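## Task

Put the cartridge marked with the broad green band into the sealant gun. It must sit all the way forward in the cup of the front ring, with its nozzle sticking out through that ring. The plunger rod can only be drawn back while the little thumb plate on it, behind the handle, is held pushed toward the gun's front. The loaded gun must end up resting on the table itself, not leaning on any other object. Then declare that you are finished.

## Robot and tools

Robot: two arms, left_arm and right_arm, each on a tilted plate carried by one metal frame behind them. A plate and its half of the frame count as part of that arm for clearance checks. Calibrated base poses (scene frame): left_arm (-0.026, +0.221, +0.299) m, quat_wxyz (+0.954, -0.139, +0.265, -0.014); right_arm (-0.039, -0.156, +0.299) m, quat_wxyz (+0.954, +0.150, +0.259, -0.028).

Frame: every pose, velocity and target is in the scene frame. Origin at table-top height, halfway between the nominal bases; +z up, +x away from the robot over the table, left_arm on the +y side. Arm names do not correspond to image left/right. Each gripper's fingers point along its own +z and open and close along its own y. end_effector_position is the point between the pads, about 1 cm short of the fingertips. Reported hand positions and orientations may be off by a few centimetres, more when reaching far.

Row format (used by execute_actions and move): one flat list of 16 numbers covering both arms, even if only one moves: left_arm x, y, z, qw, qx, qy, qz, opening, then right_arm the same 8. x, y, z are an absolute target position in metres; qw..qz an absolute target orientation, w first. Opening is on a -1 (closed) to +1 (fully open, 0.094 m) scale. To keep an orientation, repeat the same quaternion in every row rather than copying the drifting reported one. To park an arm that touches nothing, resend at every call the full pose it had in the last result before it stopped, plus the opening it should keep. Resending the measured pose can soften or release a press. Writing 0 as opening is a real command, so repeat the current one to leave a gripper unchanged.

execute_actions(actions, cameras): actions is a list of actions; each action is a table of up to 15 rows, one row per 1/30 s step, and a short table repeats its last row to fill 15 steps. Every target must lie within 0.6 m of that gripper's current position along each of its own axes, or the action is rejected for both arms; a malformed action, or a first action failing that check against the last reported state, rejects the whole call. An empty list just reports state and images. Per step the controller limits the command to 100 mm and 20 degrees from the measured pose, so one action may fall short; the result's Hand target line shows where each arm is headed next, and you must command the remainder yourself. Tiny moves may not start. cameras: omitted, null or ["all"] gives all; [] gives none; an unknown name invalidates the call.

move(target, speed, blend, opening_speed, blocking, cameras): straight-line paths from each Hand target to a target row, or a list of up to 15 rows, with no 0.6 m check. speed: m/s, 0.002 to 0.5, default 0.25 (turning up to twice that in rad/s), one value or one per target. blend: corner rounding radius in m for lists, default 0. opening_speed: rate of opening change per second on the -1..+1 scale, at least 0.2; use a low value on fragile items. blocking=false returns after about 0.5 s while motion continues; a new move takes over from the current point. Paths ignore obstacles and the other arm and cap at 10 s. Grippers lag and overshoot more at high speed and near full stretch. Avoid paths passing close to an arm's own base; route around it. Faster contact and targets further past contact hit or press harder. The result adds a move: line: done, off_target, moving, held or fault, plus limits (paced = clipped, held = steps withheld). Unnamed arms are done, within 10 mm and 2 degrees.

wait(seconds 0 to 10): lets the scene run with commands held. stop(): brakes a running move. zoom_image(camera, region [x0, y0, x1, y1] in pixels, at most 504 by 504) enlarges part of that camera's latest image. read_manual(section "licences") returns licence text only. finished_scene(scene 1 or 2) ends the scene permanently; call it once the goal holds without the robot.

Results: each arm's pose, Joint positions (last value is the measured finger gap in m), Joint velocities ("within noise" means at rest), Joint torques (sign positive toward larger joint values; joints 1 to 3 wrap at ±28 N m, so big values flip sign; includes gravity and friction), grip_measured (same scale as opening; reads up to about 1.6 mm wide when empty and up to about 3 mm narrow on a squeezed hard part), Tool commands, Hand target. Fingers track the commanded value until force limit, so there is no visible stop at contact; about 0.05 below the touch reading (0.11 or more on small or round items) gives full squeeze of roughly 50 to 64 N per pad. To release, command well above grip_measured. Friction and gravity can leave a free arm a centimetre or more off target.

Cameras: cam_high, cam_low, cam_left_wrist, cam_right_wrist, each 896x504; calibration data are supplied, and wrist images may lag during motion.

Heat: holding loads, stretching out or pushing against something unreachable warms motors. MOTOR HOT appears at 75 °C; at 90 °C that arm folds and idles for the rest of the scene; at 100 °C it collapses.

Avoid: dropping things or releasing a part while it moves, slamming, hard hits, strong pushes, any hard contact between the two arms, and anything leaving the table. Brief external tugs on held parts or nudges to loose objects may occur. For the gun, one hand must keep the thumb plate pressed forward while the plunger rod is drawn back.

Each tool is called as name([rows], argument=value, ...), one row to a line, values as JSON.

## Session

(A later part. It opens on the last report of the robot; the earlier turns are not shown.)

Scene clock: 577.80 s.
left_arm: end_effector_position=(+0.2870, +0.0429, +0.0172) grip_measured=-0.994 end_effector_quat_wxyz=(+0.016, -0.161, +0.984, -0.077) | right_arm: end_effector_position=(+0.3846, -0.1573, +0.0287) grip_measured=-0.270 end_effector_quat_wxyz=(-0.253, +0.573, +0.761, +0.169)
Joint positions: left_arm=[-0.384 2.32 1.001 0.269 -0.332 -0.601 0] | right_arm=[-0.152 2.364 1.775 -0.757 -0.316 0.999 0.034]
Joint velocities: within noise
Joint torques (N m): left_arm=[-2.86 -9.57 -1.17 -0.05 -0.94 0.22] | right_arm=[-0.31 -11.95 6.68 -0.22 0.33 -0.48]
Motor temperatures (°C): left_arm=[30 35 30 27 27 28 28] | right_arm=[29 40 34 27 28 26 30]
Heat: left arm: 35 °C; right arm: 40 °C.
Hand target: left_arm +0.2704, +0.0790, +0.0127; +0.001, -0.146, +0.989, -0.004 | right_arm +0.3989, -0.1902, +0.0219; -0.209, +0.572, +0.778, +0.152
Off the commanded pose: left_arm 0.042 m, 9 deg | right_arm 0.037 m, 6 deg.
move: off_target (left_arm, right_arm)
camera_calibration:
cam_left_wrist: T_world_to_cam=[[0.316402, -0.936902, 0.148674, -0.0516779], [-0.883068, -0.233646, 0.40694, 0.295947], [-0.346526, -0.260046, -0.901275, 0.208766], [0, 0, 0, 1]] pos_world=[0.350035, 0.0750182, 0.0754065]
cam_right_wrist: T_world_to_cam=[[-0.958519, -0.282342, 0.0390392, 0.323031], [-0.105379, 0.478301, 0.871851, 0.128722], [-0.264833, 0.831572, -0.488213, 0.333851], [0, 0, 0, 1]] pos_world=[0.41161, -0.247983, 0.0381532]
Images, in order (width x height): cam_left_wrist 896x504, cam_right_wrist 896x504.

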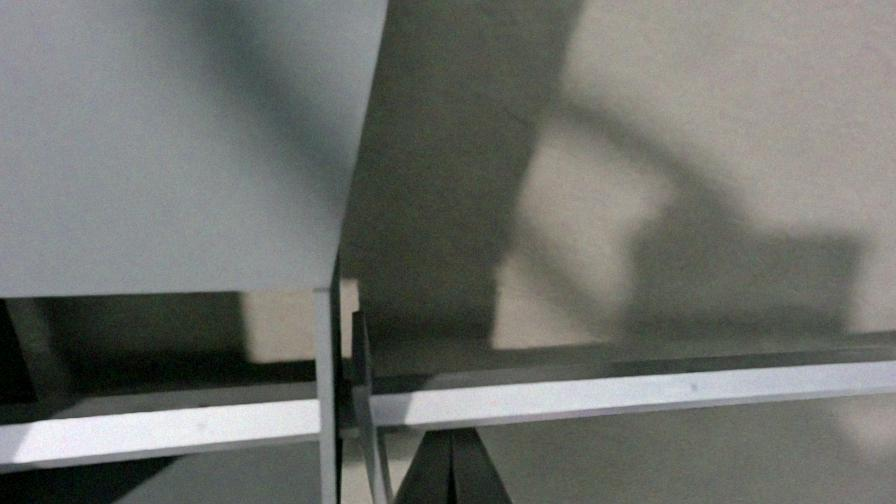

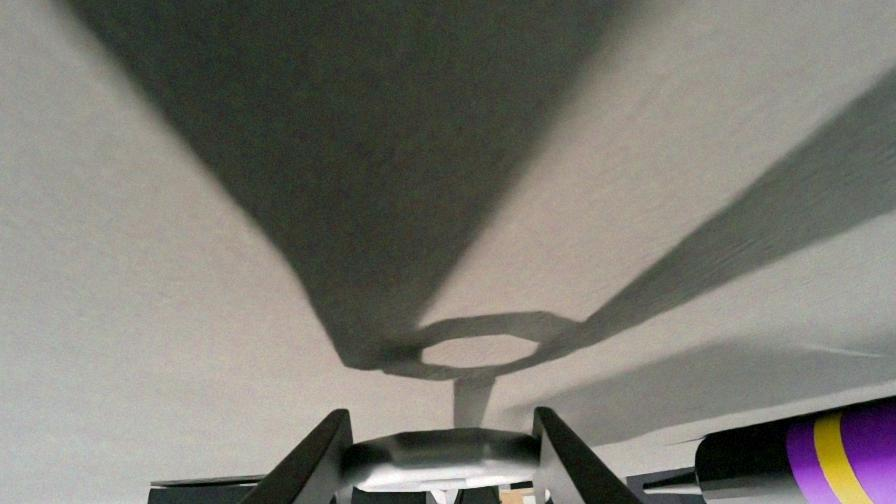

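move([
  [0.290,0.040,0.015,0,-0.148,0.989,0,-1,0.386,-0.158,0.024,-0.2087,0.5712,0.7789,0.1530,-0.55],
], speed=0.05, cameras=[])

move([
  [0.290,0.040,0.08,0,-0.148,0.989,0,-1,0.386,-0.158,0.024,-0.2087,0.5712,0.7789,0.1530,0.5],
  [0.260,0.12,0.24,0,-0.148,0.989,0,1,0.395,-0.187,0.076,-0.2087,0.5712,0.7789,0.1530,1],
], speed=0.12)

Scene clock: 588.30 s.
left_arm: end_effector_position=(+0.2959, +0.0418, +0.0201) grip_measured=-0.994 end_effector_quat_wxyz=(+0.001, -0.151, +0.988, -0.012) | right_arm: end_effector_position=(+0.3840, -0.1584, +0.0214) grip_measured=-0.270 end_effector_quat_wxyz=(-0.222, +0.580, +0.767, +0.161)
Joint positions: left_arm=[-0.428 2.346 1.143 0.045 -0.453 -0.658 0] | right_arm=[-0.143 2.336 1.693 -0.644 -0.274 1.024 0.034]
Joint velocities: within noise
Joint torques (N m): left_arm=[-6.6 -6.98 2.28 0.51 -0.23 -0.17] | right_arm=[3.59 -13 1.22 -0.13 0.04 -0.12]
Motor temperatures (°C): left_arm=[30 35 30 27 27 28 28] | right_arm=[29 42 34 27 28 26 30]
Heat: left arm: 35 °C; right arm: 42 °C.
Hand target: left_arm +0.2900, +0.0401, +0.0152; +0.000, -0.148, +0.989, +0.000 | right_arm +0.3860, -0.1580, +0.0241; -0.209, +0.571, +0.779, +0.153
Off the commanded pose: left_arm 0.008 m, 1 deg | right_arm 0.003 m, 2 deg.
move: done
No camera images: "cameras" was empty.

Scene clock: 592.40 s.
left_arm: end_effector_position=(+0.2642, +0.1181, +0.2363) grip_measured=+0.998 end_effector_quat_wxyz=(-0.001, -0.151, +0.988, -0.003) | right_arm: end_effector_position=(+0.3880, -0.1791, +0.0636) grip_measured=+0.998 end_effector_quat_wxyz=(-0.221, +0.570, +0.777, +0.150)
Joint positions: left_arm=[-0.621 1.47 0.833 -0.634 -0.533 -0.87 0.094] | right_arm=[-0.157 2.219 1.68 -0.762 -0.253 0.984 0.094]
Joint velocities: within noise
Joint torques (N m): left_arm=[-4.33 -7.06 3.54 0.31 -0.13 -0.13] | right_arm=[1.81 -14.71 2.88 -0.43 -0.24 -0.06]
Motor temperatures (°C): left_arm=[30 35 30 27 27 28 28] | right_arm=[29 43 34 27 28 26 29]
Heat: left arm: 35 °C; right arm: 43 °C.
Hand target: left_arm +0.2602, +0.1199, +0.2398; +0.000, -0.148, +0.989, +0.000 | right_arm +0.3949, -0.1868, +0.0757; -0.209, +0.571, +0.779, +0.153
Off the commanded pose: left_arm 0.006 m, 1 deg | right_arm 0.016 m, 1 deg.
move: off_target (right_arm); target 2's new opening was sent with right_arm's hand 0.016 m and 1 deg from that target
camera_calibration:
cam_left_wrist: T_world_to_cam=[[0.300162, -0.953888, -0.000737855, 0.0350315], [-0.866038, -0.272842, 0.418969, 0.20149], [-0.399851, -0.12512, -0.908, 0.417688], [0, 0, 0, 1]] pos_world=[0.330996, 0.140652, 0.294869]
cam_right_wrist: T_world_to_cam=[[-0.953728, -0.29966, 0.024639, 0.314695], [-0.146716, 0.535346, 0.831793, 0.137857], [-0.262445, 0.789689, -0.554539, 0.365762], [0, 0, 0, 1]] pos_world=[0.416352, -0.268338, 0.0804077]

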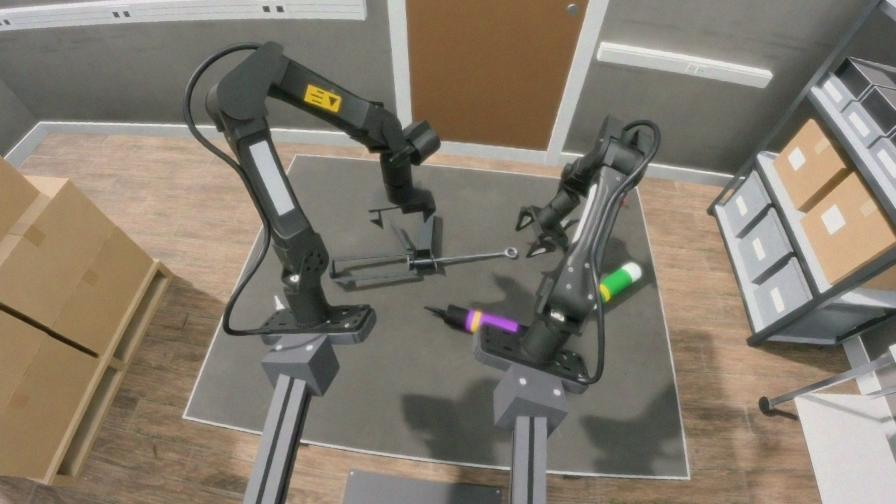

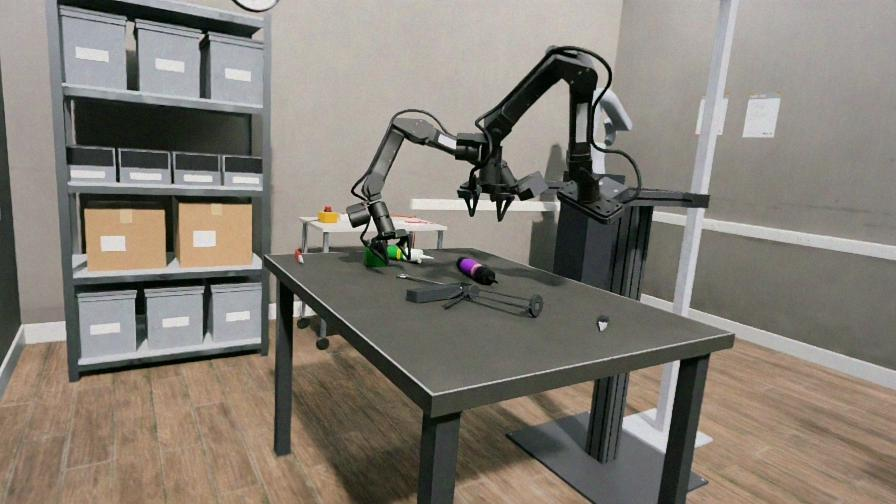

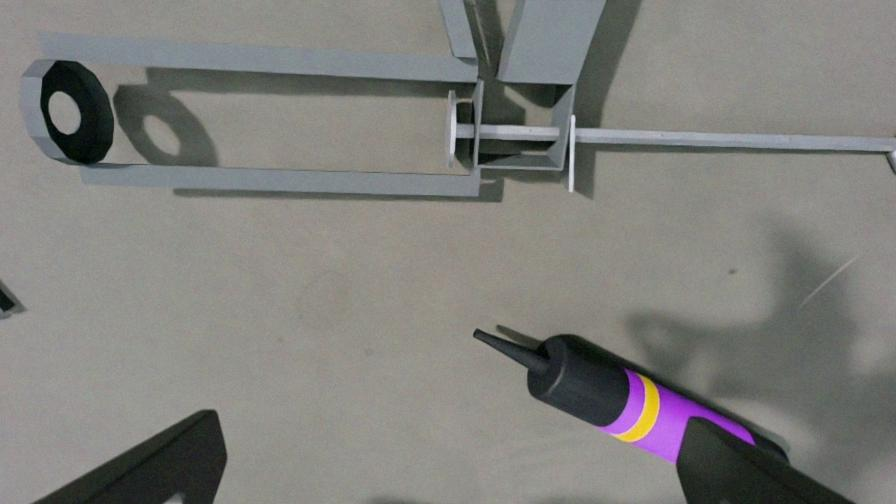

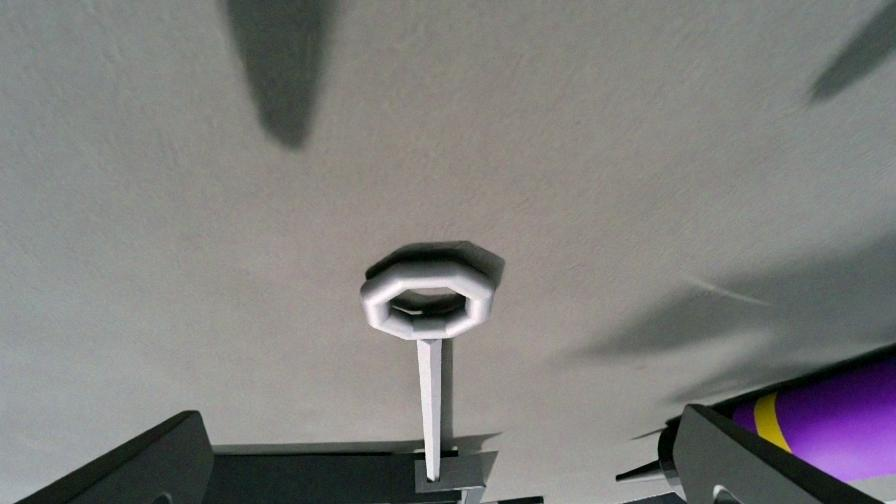

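move([
  [0.260,0.12,0.24,0,-0.148,0.989,0,1,0.30,-0.40,0.22,0,0.4305,0.9026,0,1],
], speed=0.25, cameras=["cam_right_wrist","cam_high"])

Scene clock: 628.57 s.
left_arm: end_effector_position=(+0.2640, +0.1183, +0.2363) grip_measured=+0.998 end_effector_quat_wxyz=(-0.001, -0.151, +0.989, -0.003) | right_arm: end_effector_position=(+0.2984, -0.3989, +0.2135) grip_measured=+0.998 end_effector_quat_wxyz=(-0.013, +0.433, +0.901, +0.000)
Joint positions: left_arm=[-0.621 1.47 0.833 -0.635 -0.533 -0.87 0.094] | right_arm=[-0.599 1.503 1.231 -0.72 -0.054 0.255 0.094]
Joint velocities: within noise
Joint torques (N m): left_arm=[-4.38 -7.08 3.47 0.33 -0.12 -0.14] | right_arm=[-0.73 -11.64 3.44 0.32 -0.09 -0.05]
Motor temperatures (°C): left_arm=[30 33 30 27 26 28 28] | right_arm=[29 50 34 27 28 26 28]
Heat: left arm: 33 °C; right arm: 50 °C.
Hand target: left_arm +0.2601, +0.1200, +0.2398; +0.000, -0.148, +0.989, +0.000 | right_arm +0.2999, -0.4000, +0.2199; +0.000, +0.431, +0.903, +0.000
Off the commanded pose: left_arm 0.006 m, 0 deg | right_arm 0.007 m, 1 deg.
move: done
camera_calibration:
cam_right_wrist: T_world_to_cam=[[-0.784794, -0.619609, 0.0135278, -0.0160088], [-0.548922, 0.705064, 0.448965, 0.387189], [-0.287721, 0.344919, -0.893447, 0.501389], [0, 0, 0, 1]] pos_world=[0.344233, -0.455851, 0.274347]
Images, in order (width x height): cam_high 896x504, cam_right_wrist 896x504.

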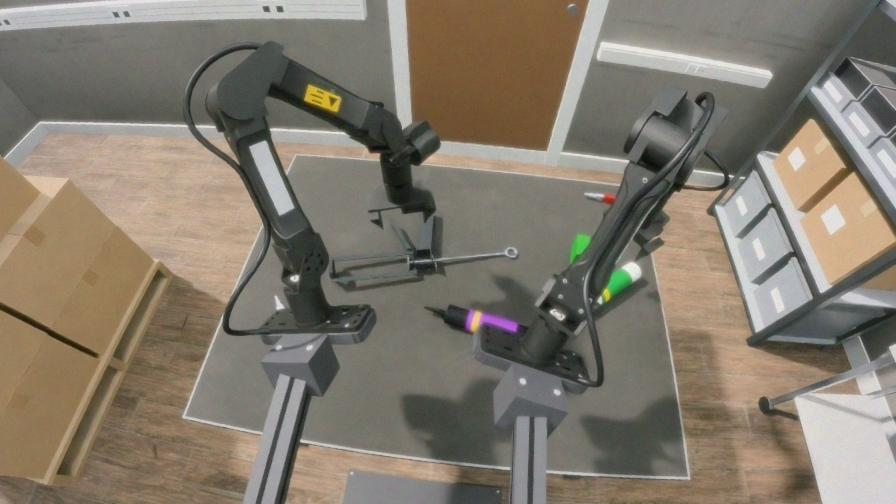

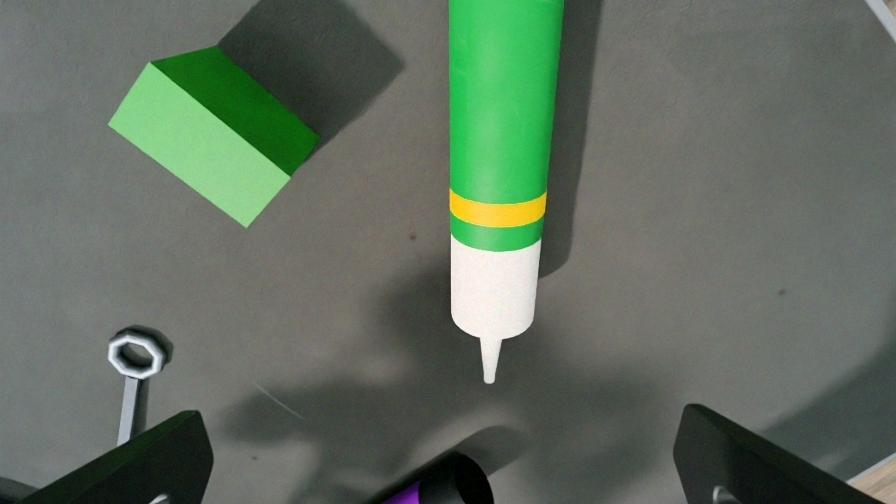

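move([
  [0.260,0.12,0.24,0,-0.148,0.989,0,1,0.345,-0.465,0.24,0,0.4305,0.9026,0,1],
], speed=0.25, cameras=["cam_right_wrist","cam_high"])

Scene clock: 635.30 s.
left_arm: end_effector_position=(+0.2639, +0.1183, +0.2363) grip_measured=+0.998 end_effector_quat_wxyz=(-0.001, -0.151, +0.989, -0.003) | right_arm: end_effector_position=(+0.3437, -0.4613, +0.2436) grip_measured=+0.998 end_effector_quat_wxyz=(+0.003, +0.430, +0.903, -0.003)
Joint positions: left_arm=[-0.621 1.47 0.833 -0.636 -0.533 -0.87 0.094] | right_arm=[-0.674 1.67 1.646 -0.938 -0.097 0.19 0.094]
Joint velocities: within noise
Joint torques (N m): left_arm=[-4.41 -7.09 3.63 0.35 -0.11 -0.14] | right_arm=[-1.48 -9.57 7.86 0.22 -0.11 -0.06]
Motor temperatures (°C): left_arm=[30 33 30 27 26 28 28] | right_arm=[29 49 34 27 28 26 28]
Heat: left arm: 33 °C; right arm: 49 °C.
Hand target: left_arm +0.2601, +0.1200, +0.2398; +0.000, -0.148, +0.989, +0.000 | right_arm +0.3450, -0.4650, +0.2401; +0.001, +0.431, +0.903, +0.000
Off the commanded pose: left_arm 0.006 m, 0 deg | right_arm 0.005 m, 1 deg.
move: done
camera_calibration:
cam_right_wrist: T_world_to_cam=[[-0.781759, -0.623557, 0.00535473, -0.0204089], [-0.564016, 0.710722, 0.420429, 0.457265], [-0.265967, 0.325654, -0.90731, 0.549834], [0, 0, 0, 1]] pos_world=[0.388188, -0.51677, 0.306731]
Images, in order (width x height): cam_high 896x504, cam_right_wrist 896x504.

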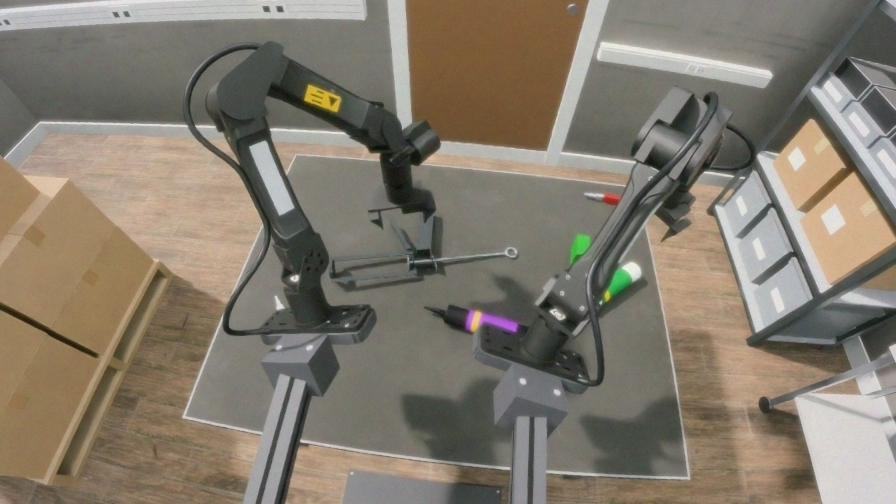

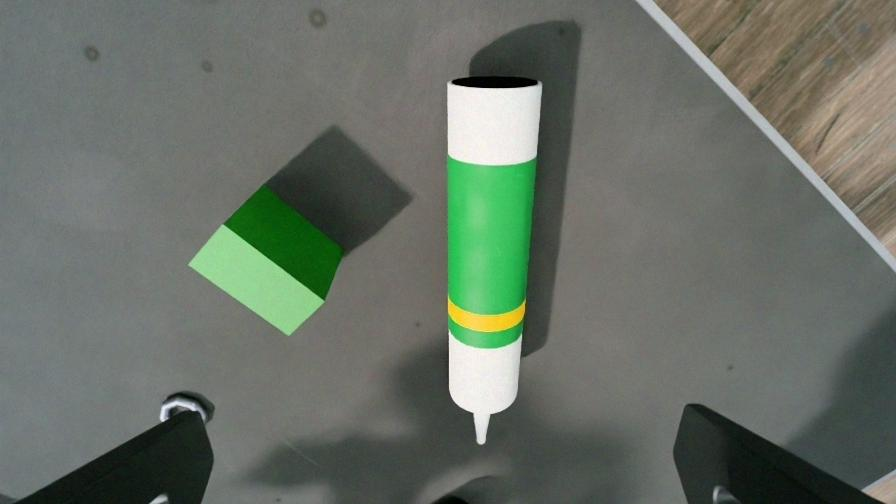

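move([
  [0.302,0.061,0.09,0,-0.1297,0.9916,0,-0.2,0.395,-0.187,0.08,-0.2087,0.5712,0.7789,0.1530,1],
], speed=0.25, cameras=["cam_left_wrist","cam_right_wrist"])

Scene clock: 692.70 s.
left_arm: end_effector_position=(+0.3028, +0.0633, +0.0966) grip_measured=-0.198 end_effector_quat_wxyz=(+0.002, -0.134, +0.991, +0.000) | right_arm: end_effector_position=(+0.3912, -0.1899, +0.0845) grip_measured=+0.998 end_effector_quat_wxyz=(-0.208, +0.569, +0.782, +0.147)
Joint positions: left_arm=[-0.48 2.064 1.036 -0.168 -0.494 -0.683 0.038] | right_arm=[-0.163 2.149 1.655 -0.788 -0.239 0.974 0.094]
Joint velocities: within noise
Joint torques (N m): left_arm=[-4.79 -6.71 3.28 0.69 -0.02 0.1] | right_arm=[2.3 -10.37 4.94 -0.18 -0.39 0.11]
Motor temperatures (°C): left_arm=[30 33 30 27 26 28 27] | right_arm=[29 44 36 27 28 26 27]
Heat: left arm: 33 °C; right arm: 44 °C.
Hand target: left_arm +0.3018, +0.0610, +0.0902; +0.000, -0.130, +0.992, +0.000 | right_arm +0.3948, -0.1870, +0.0801; -0.209, +0.571, +0.779, +0.153
Off the commanded pose: left_arm 0.007 m, 1 deg | right_arm 0.007 m, 1 deg.
move: done
camera_calibration:
cam_left_wrist: T_world_to_cam=[[0.266785, -0.963736, -0.00620731, -0.0176613], [-0.876575, -0.245323, 0.414043, 0.280481], [-0.400551, -0.105019, -0.910236, 0.298562], [0, 0, 0, 1]] pos_world=[0.370164, 0.0831424, 0.155521]
cam_right_wrist: T_world_to_cam=[[-0.952586, -0.303972, 0.0134864, 0.313625], [-0.164194, 0.550855, 0.81829, 0.137685], [-0.256166, 0.777277, -0.574647, 0.383569], [0, 0, 0, 1]] pos_world=[0.419619, -0.27865, 0.103521]
Images, in order (width x height): cam_left_wrist 896x504, cam_right_wrist 896x504.

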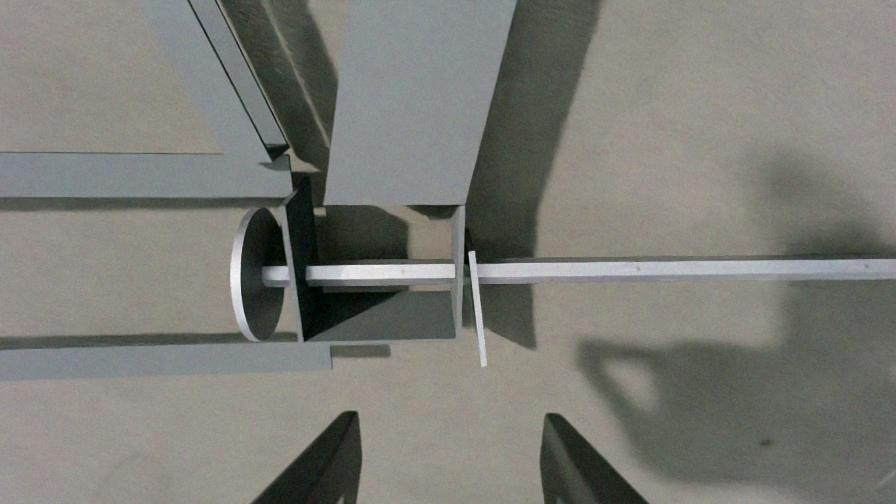

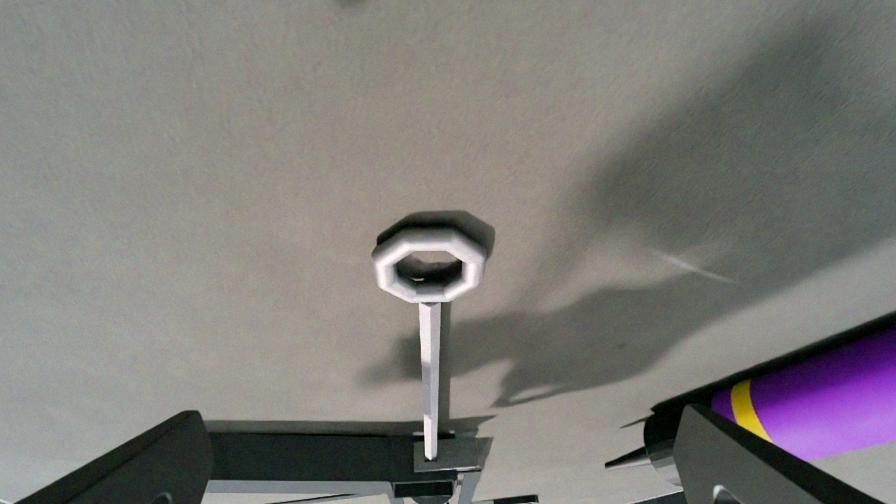

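move([
  [0.3025,0.056,0.043,0,-0.1297,0.9916,0,-0.2,0.391,-0.178,0.06,-0.2087,0.5712,0.7789,0.1530,1],
], speed=0.1, cameras=["cam_left_wrist","cam_right_wrist"])

Scene clock: 699.90 s.
left_arm: end_effector_position=(+0.3055, +0.0582, +0.0503) grip_measured=-0.198 end_effector_quat_wxyz=(+0.003, -0.135, +0.991, +0.000) | right_arm: end_effector_position=(+0.3925, -0.1867, +0.0668) grip_measured=+0.998 end_effector_quat_wxyz=(-0.201, +0.573, +0.780, +0.150)
Joint positions: left_arm=[-0.43 2.225 1.104 -0.048 -0.476 -0.632 0.038] | right_arm=[-0.163 2.19 1.655 -0.729 -0.239 0.982 0.094]
Joint velocities: within noise
Joint torques (N m): left_arm=[-5.19 -6.87 2.44 0.67 0 0.06] | right_arm=[3.06 -9.81 3.73 -0.13 -0.38 0.09]
Motor temperatures (°C): left_arm=[30 33 30 27 26 28 27] | right_arm=[29 43 36 27 28 26 27]
Heat: left arm: 33 °C; right arm: 43 °C.
Hand target: left_arm +0.3024, +0.0562, +0.0433; +0.000, -0.130, +0.992, +0.000 | right_arm +0.3907, -0.1781, +0.0602; -0.209, +0.571, +0.779, +0.153
Off the commanded pose: left_arm 0.008 m, 1 deg | right_arm 0.011 m, 1 deg.
move: off_target (right_arm)
camera_calibration:
cam_left_wrist: T_world_to_cam=[[0.268907, -0.963148, -0.00592714, -0.0243362], [-0.876932, -0.247371, 0.412066, 0.301115], [-0.398347, -0.10561, -0.911135, 0.256366], [0, 0, 0, 1]] pos_world=[0.372724, 0.0781226, 0.10936]
cam_right_wrist: T_world_to_cam=[[-0.955987, -0.293393, 0.00318236, 0.320096], [-0.168337, 0.557325, 0.813051, 0.153825], [-0.240317, 0.77673, -0.582184, 0.36542], [0, 0, 0, 1]] pos_world=[0.419719, -0.27565, 0.0866554]
Images, in order (width x height): cam_left_wrist 896x504, cam_right_wrist 896x504.

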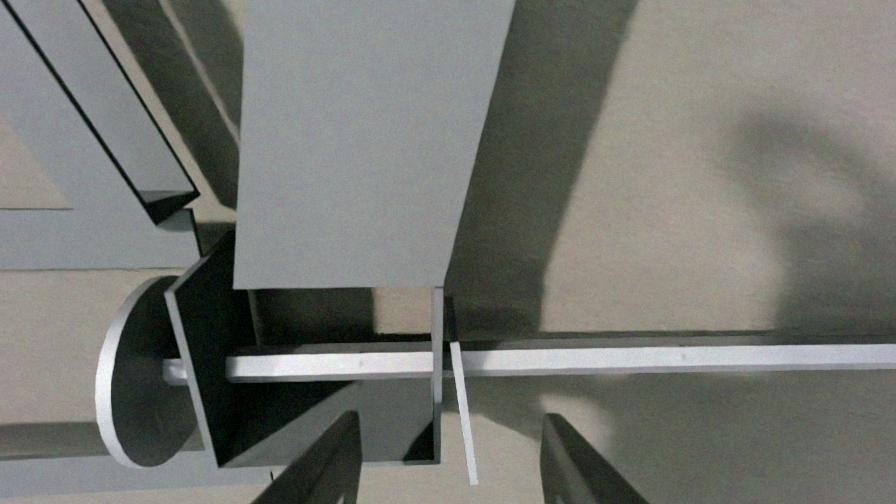

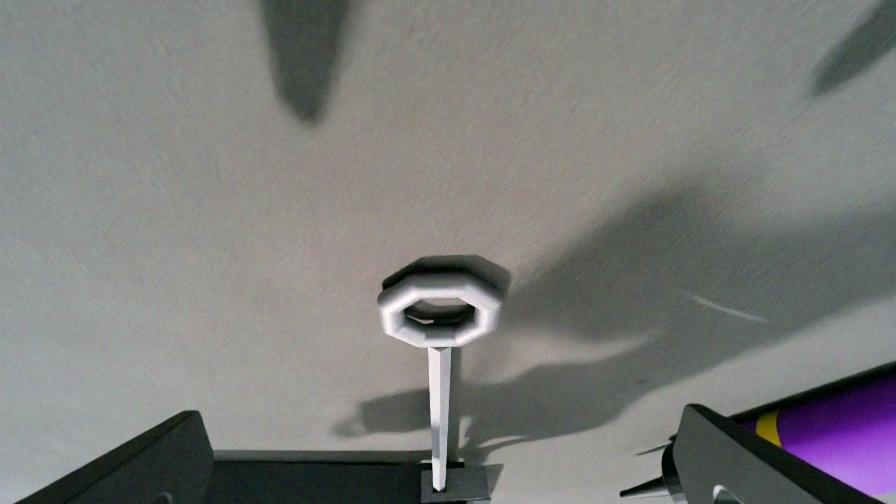

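move([
  [0.3020,0.0565,0.024,0,-0.1297,0.9916,0,-0.2,0.388,-0.164,0.035,-0.2087,0.5712,0.7789,0.1530,1],
  [0.3020,0.0565,0.024,0,-0.1297,0.9916,0,-0.95,0.385,-0.148,0.018,-0.2087,0.5712,0.7789,0.1530,1],
], speed=0.06, cameras=["cam_left_wrist","cam_right_wrist"])

Scene clock: 714.77 s.
left_arm: end_effector_position=(+0.3047, +0.0588, +0.0322) grip_measured=-0.925 end_effector_quat_wxyz=(+0.002, -0.132, +0.991, +0.001) | right_arm: end_effector_position=(+0.3853, -0.1551, +0.0246) grip_measured=+0.998 end_effector_quat_wxyz=(-0.206, +0.573, +0.778, +0.154)
Joint positions: left_arm=[-0.407 2.284 1.128 -0.006 -0.468 -0.603 0.004] | right_arm=[-0.123 2.309 1.655 -0.606 -0.239 1.023 0.094]
Joint velocities: within noise
Joint torques (N m): left_arm=[-5.05 -6.95 2.45 0.71 0.01 0.05] | right_arm=[3.52 -9.62 4.03 -0.14 -0.23 0.07]
Motor temperatures (°C): left_arm=[30 33 30 27 26 28 27] | right_arm=[29 42 35 27 28 26 27]
Heat: left arm: 33 °C; right arm: 42 °C.
Hand target: left_arm +0.3018, +0.0567, +0.0243; +0.000, -0.130, +0.992, +0.000 | right_arm +0.3848, -0.1480, +0.0183; -0.209, +0.571, +0.779, +0.153
Off the commanded pose: left_arm 0.009 m, 0 deg | right_arm 0.010 m, 0 deg.
move: done
camera_calibration:
cam_left_wrist: T_world_to_cam=[[0.262223, -0.964977, -0.00766245, -0.0214478], [-0.87781, -0.24182, 0.413488, 0.307904], [-0.40086, -0.1017, -0.910477, 0.240159], [0, 0, 0, 1]] pos_world=[0.372175, 0.0781848, 0.0911807]
cam_right_wrist: T_world_to_cam=[[-0.956951, -0.290233, 0.00318341, 0.323533], [-0.163315, 0.547483, 0.820725, 0.165617], [-0.239944, 0.784874, -0.571314, 0.31543], [0, 0, 0, 1]] pos_world=[0.412339, -0.244345, 0.043253]
Images, in order (width x height): cam_left_wrist 896x504, cam_right_wrist 896x504.

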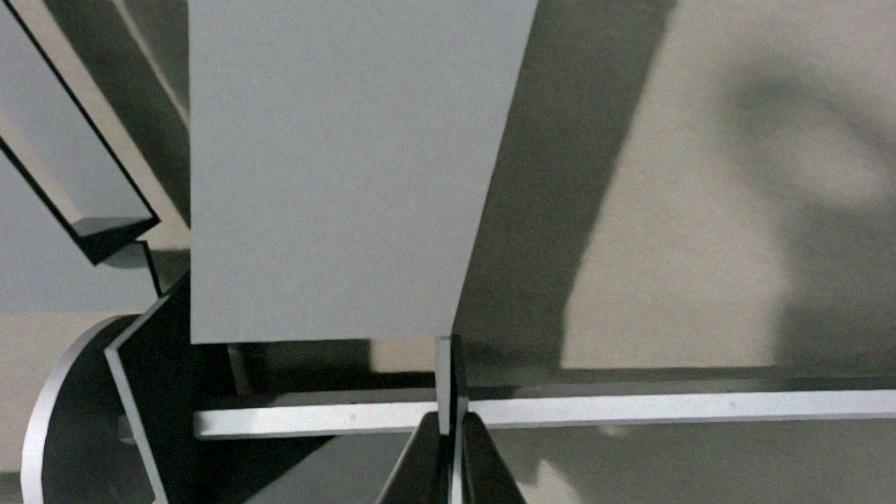

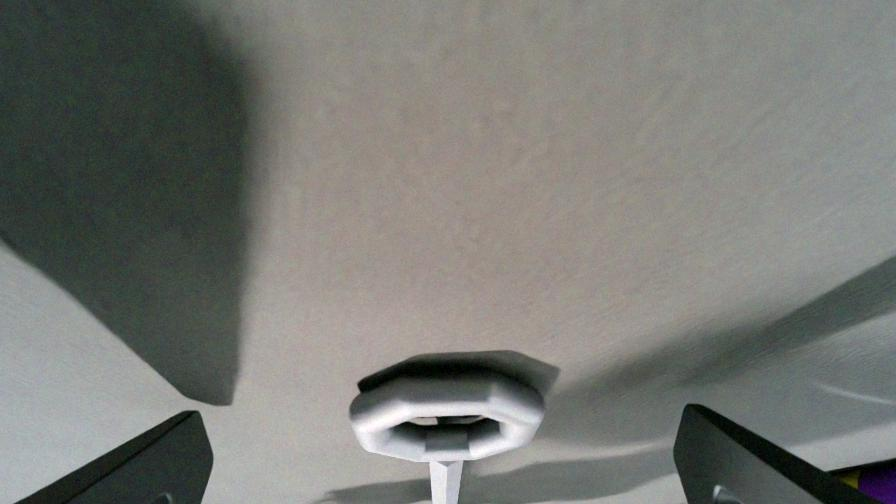

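move([
  [0.3020,0.0565,0.024,0,-0.1297,0.9916,0,-0.95,0.386,-0.153,0.011,-0.2087,0.5712,0.7789,0.1530,1],
  [0.3020,0.0565,0.024,0,-0.1297,0.9916,0,-0.95,0.386,-0.153,0.011,-0.2087,0.5712,0.7789,0.1530,-0.6],
], speed=0.06, opening_speed=1, cameras=["cam_left_wrist","cam_right_wrist"])

Scene clock: 725.47 s.
left_arm: end_effector_position=(+0.3055, +0.0591, +0.0321) grip_measured=-0.925 end_effector_quat_wxyz=(+0.003, -0.133, +0.991, +0.001) | right_arm: end_effector_position=(+0.3908, -0.1552, +0.0217) grip_measured=-0.281 end_effector_quat_wxyz=(-0.203, +0.572, +0.779, +0.157)
Joint positions: left_arm=[-0.407 2.284 1.128 -0.003 -0.469 -0.603 0.004] | right_arm=[-0.123 2.327 1.684 -0.612 -0.242 1.018 0.034]
Joint velocities: within noise
Joint torques (N m): left_arm=[-5.19 -6.87 2.5 0.72 0.03 0.07] | right_arm=[2.48 -9.22 3.97 -0.12 -0.27 0.01]
Motor temperatures (°C): left_arm=[30 33 29 27 26 28 28] | right_arm=[29 42 35 27 28 26 27]
Heat: left arm: 33 °C; right arm: 42 °C.
Hand target: left_arm +0.3018, +0.0566, +0.0243; +0.000, -0.130, +0.992, +0.000 | right_arm +0.3858, -0.1530, +0.0114; -0.209, +0.571, +0.779, +0.153
Off the commanded pose: left_arm 0.009 m, 1 deg | right_arm 0.012 m, 1 deg.
move: off_target (right_arm); target 2's new opening was sent with right_arm's hand 0.012 m and 1 deg from that target
camera_calibration:
cam_left_wrist: T_world_to_cam=[[0.264175, -0.964443, -0.00779182, -0.0219587], [-0.878512, -0.243956, 0.410734, 0.309167], [-0.398031, -0.101661, -0.911722, 0.239574], [0, 0, 0, 1]] pos_world=[0.372766, 0.0786005, 0.091268]
cam_right_wrist: T_world_to_cam=[[-0.956351, -0.292148, -0.00658715, 0.328449], [-0.172207, 0.545224, 0.820412, 0.172069], [-0.23609, 0.785736, -0.571735, 0.313818], [0, 0, 0, 1]] pos_world=[0.417833, -0.244439, 0.0404171]
Images, in order (width x height): cam_left_wrist 896x504, cam_right_wrist 896x504.

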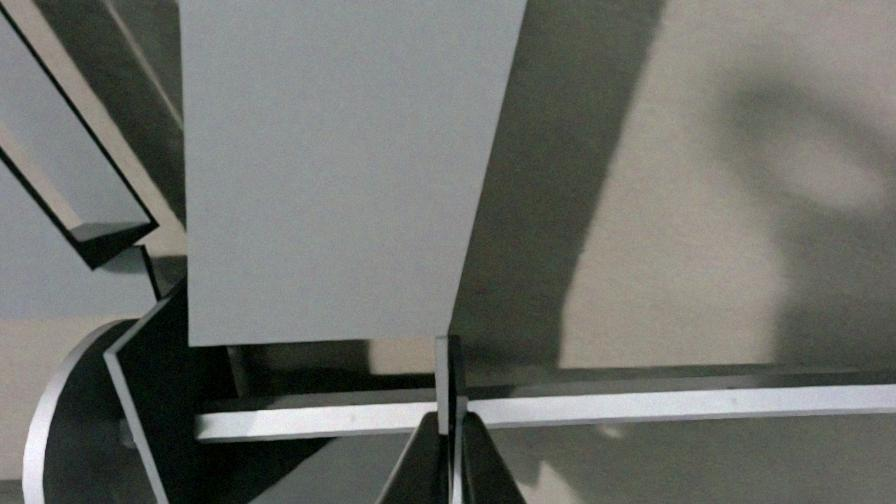

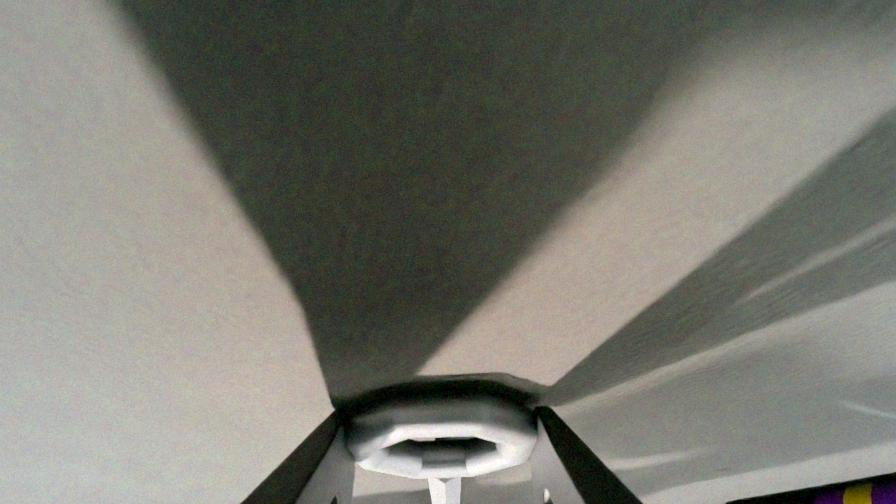

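move([
  [0.3000,0.064,0.024,0,-0.1297,0.9916,0,-0.95,0.396,-0.196,0.018,-0.2087,0.5712,0.7789,0.1530,-0.6],
], speed=0.06, cameras=["cam_left_wrist","cam_right_wrist"])

Scene clock: 731.47 s.
left_arm: end_effector_position=(+0.3094, +0.0463, +0.0324) grip_measured=-0.927 end_effector_quat_wxyz=(+0.003, -0.132, +0.991, -0.034) | right_arm: end_effector_position=(+0.3909, -0.1738, +0.0264) grip_measured=-0.281 end_effector_quat_wxyz=(-0.230, +0.570, +0.770, +0.168)
Joint positions: left_arm=[-0.406 2.284 1.128 0.031 -0.407 -0.588 0.003] | right_arm=[-0.176 2.355 1.78 -0.737 -0.301 0.966 0.034]
Joint velocities: within noise
Joint torques (N m): left_arm=[-3.74 -8.18 0.28 0.56 -0.47 0.07] | right_arm=[0.03 -11.12 5.83 -0.27 0.1 -0.29]
Motor temperatures (°C): left_arm=[30 33 29 27 26 28 28] | right_arm=[29 43 35 27 28 26 28]
Heat: left arm: 33 °C; right arm: 43 °C.
Hand target: left_arm +0.2999, +0.0637, +0.0246; -0.001, -0.129, +0.992, +0.000 | right_arm +0.3953, -0.1960, +0.0188; -0.209, +0.572, +0.779, +0.153
Off the commanded pose: left_arm 0.022 m, 4 deg | right_arm 0.024 m, 3 deg.
move: off_target (left_arm, right_arm)
camera_calibration:
cam_left_wrist: T_world_to_cam=[[0.262845, -0.962961, 0.0601586, -0.037149], [-0.882393, -0.214698, 0.418673, 0.308844], [-0.39025, -0.163129, -0.906142, 0.2404], [0, 0, 0, 1]] pos_world=[0.376102, 0.0697514, 0.0907673]
cam_right_wrist: T_world_to_cam=[[-0.957494, -0.288275, 0.0101075, 0.323796], [-0.14224, 0.502349, 0.852885, 0.158367], [-0.250943, 0.815195, -0.522001, 0.34075], [0, 0, 0, 1]] pos_world=[0.418068, -0.263992, 0.03953]
Images, in order (width x height): cam_left_wrist 896x504, cam_right_wrist 896x504.

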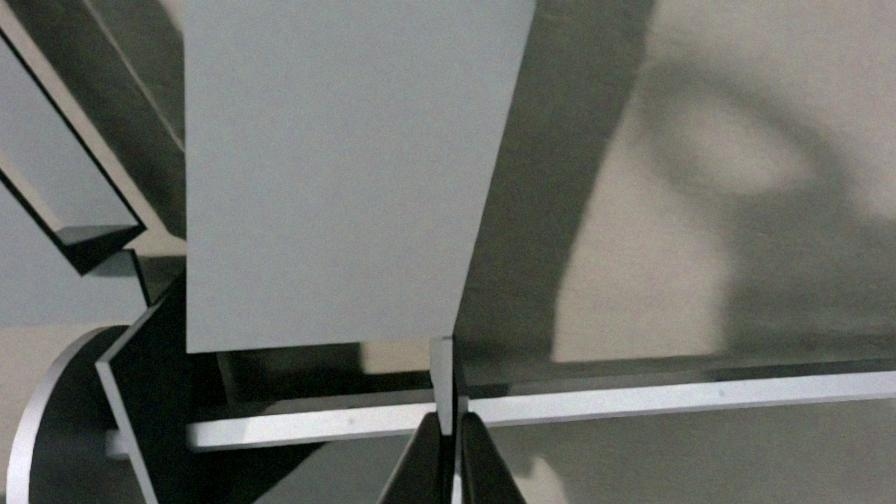

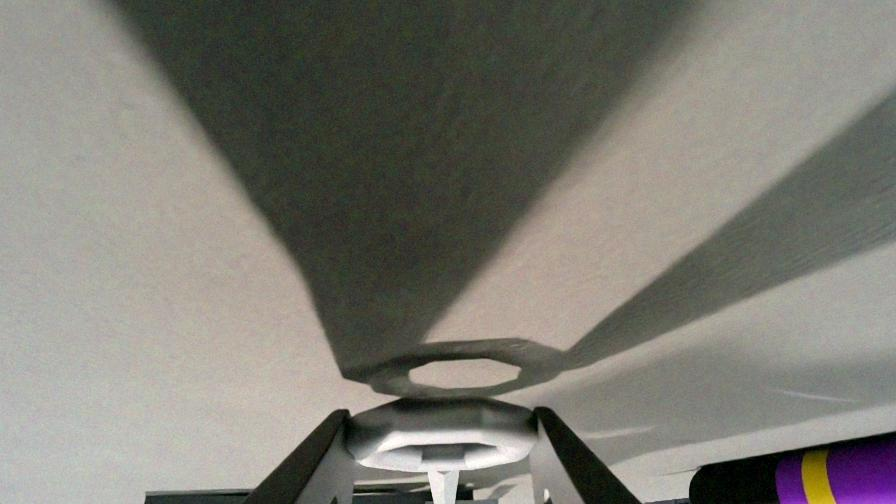

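move([
  [0.2950,0.082,0.024,0,-0.1297,0.9916,0,-0.95,0.400,-0.212,0.018,-0.2087,0.5712,0.7789,0.1530,-0.6],
], speed=0.06, cameras=["cam_left_wrist","cam_right_wrist"])

Scene clock: 742.50 s.
left_arm: end_effector_position=(+0.3072, +0.0498, +0.0331) grip_measured=-0.928 end_effector_quat_wxyz=(+0.011, -0.131, +0.990, -0.054) | right_arm: end_effector_position=(+0.3901, -0.1794, +0.0298) grip_measured=-0.281 end_effector_quat_wxyz=(-0.248, +0.568, +0.765, +0.175)
Joint positions: left_arm=[-0.388 2.261 1.068 0.109 -0.369 -0.553 0.003] | right_arm=[-0.195 2.374 1.832 -0.807 -0.33 0.943 0.034]
Joint velocities: within noise
Joint torques (N m): left_arm=[-2.11 -8.8 -0.29 0.33 -0.66 0.11] | right_arm=[-0.77 -11.56 6.43 -0.14 0.28 -0.35]
Motor temperatures (°C): left_arm=[30 34 29 27 27 28 29] | right_arm=[29 45 35 27 28 26 29]
Heat: left arm: 34 °C; right arm: 45 °C.
Hand target: left_arm +0.2947, +0.0807, +0.0248; -0.001, -0.129, +0.992, -0.001 | right_arm +0.3988, -0.2122, +0.0199; -0.209, +0.572, +0.778, +0.152
Off the commanded pose: left_arm 0.036 m, 6 deg | right_arm 0.036 m, 5 deg.
move: off_target (left_arm, right_arm)
camera_calibration:
cam_left_wrist: T_world_to_cam=[[0.258624, -0.960574, 0.102034, -0.0334328], [-0.891716, -0.196792, 0.407572, 0.309717], [-0.371424, -0.196393, -0.907455, 0.236674], [0, 0, 0, 1]] pos_world=[0.372732, 0.0753161, 0.0919499]
cam_right_wrist: T_world_to_cam=[[-0.957125, -0.288921, 0.0208707, 0.32085], [-0.124307, 0.47474, 0.871303, 0.145677], [-0.261646, 0.831352, -0.490301, 0.352943], [0, 0, 0, 1]] pos_world=[0.417549, -0.269879, 0.0394228]
Images, in order (width x height): cam_left_wrist 896x504, cam_right_wrist 896x504.

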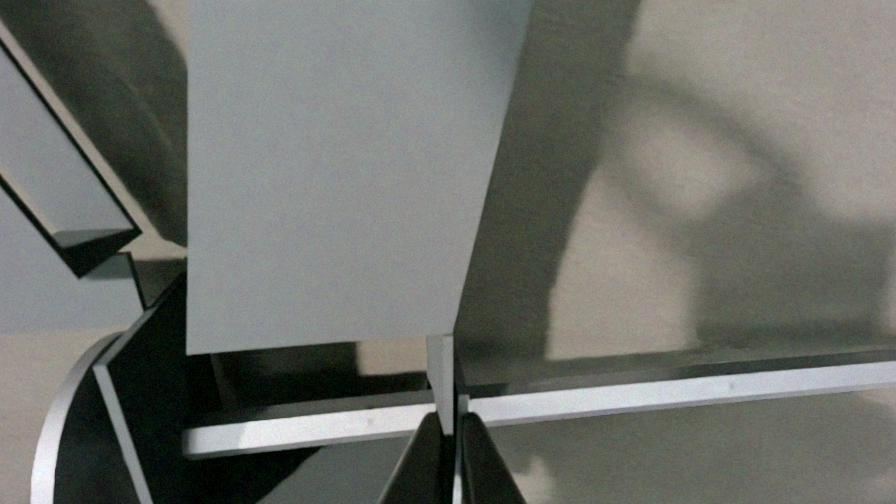

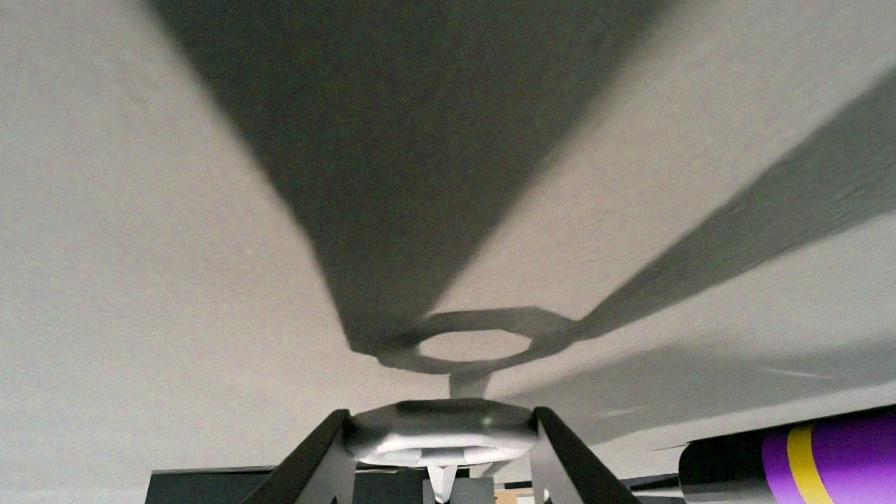

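move([
  [0.2900,0.098,0.024,0,-0.1297,0.9916,0,-0.95,0.405,-0.232,0.018,-0.2087,0.5712,0.7789,0.1530,-0.6],
], speed=0.06, cameras=["cam_left_wrist","cam_right_wrist"])

Scene clock: 746.93 s.
left_arm: end_effector_position=(+0.3054, +0.0520, +0.0334) grip_measured=-0.929 end_effector_quat_wxyz=(+0.014, -0.129, +0.988, -0.083) | right_arm: end_effector_position=(+0.3915, -0.1898, +0.0308) grip_measured=-0.281 end_effector_quat_wxyz=(-0.260, +0.565, +0.762, +0.182)
Joint positions: left_arm=[-0.36 2.241 1.016 0.18 -0.304 -0.515 0.003] | right_arm=[-0.222 2.405 1.907 -0.884 -0.357 0.906 0.034]
Joint velocities: within noise
Joint torques (N m): left_arm=[-1.29 -9.5 -1.03 0.05 -1.01 0.1] | right_arm=[-1.61 -12.1 7.24 -0.12 0.51 -0.32]
Motor temperatures (°C): left_arm=[30 34 29 27 27 28 29] | right_arm=[29 44 35 27 28 26 29]
Heat: left arm: 34 °C; right arm: 44 °C.
Hand target: left_arm +0.2899, +0.0954, +0.0252; +0.000, -0.128, +0.992, -0.003 | right_arm +0.4033, -0.2322, +0.0211; -0.209, +0.573, +0.778, +0.152
Off the commanded pose: left_arm 0.049 m, 10 deg | right_arm 0.046 m, 7 deg.
move: off_target (left_arm, right_arm)
camera_calibration:
cam_left_wrist: T_world_to_cam=[[0.254035, -0.953731, 0.160822, -0.0318403], [-0.897958, -0.170787, 0.405589, 0.30902], [-0.359357, -0.247445, -0.899796, 0.235395], [0, 0, 0, 1]] pos_world=[0.370166, 0.080657, 0.0915931]
cam_right_wrist: T_world_to_cam=[[-0.955942, -0.29255, 0.0242787, 0.317926], [-0.115187, 0.449884, 0.885628, 0.141156], [-0.270013, 0.843812, -0.463761, 0.367306], [0, 0, 0, 1]] pos_world=[0.419355, -0.280432, 0.0376124]
Images, in order (width x height): cam_left_wrist 896x504, cam_right_wrist 896x504.

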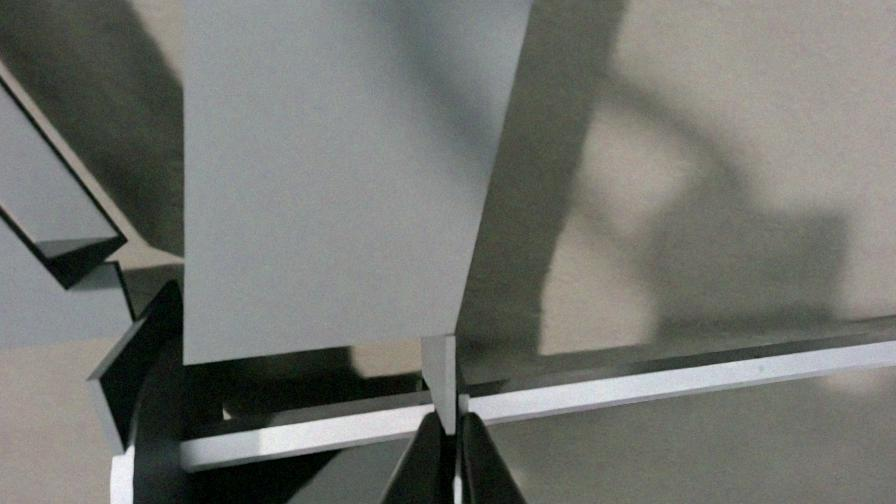

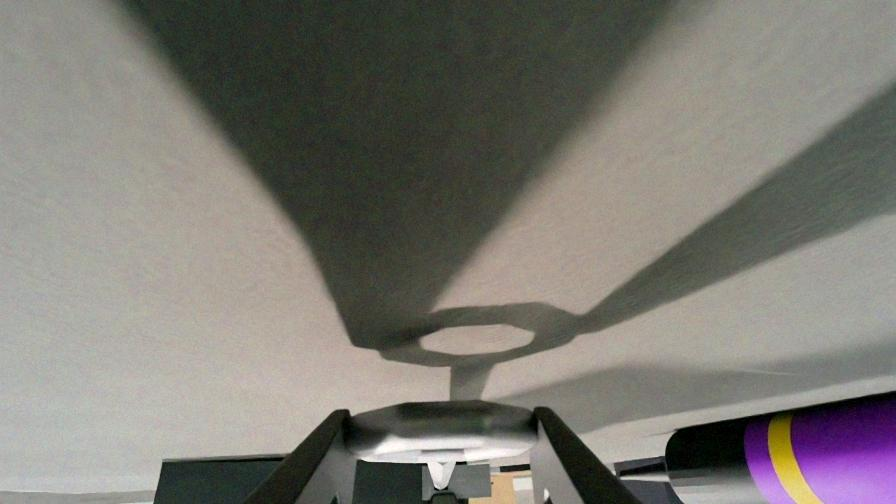

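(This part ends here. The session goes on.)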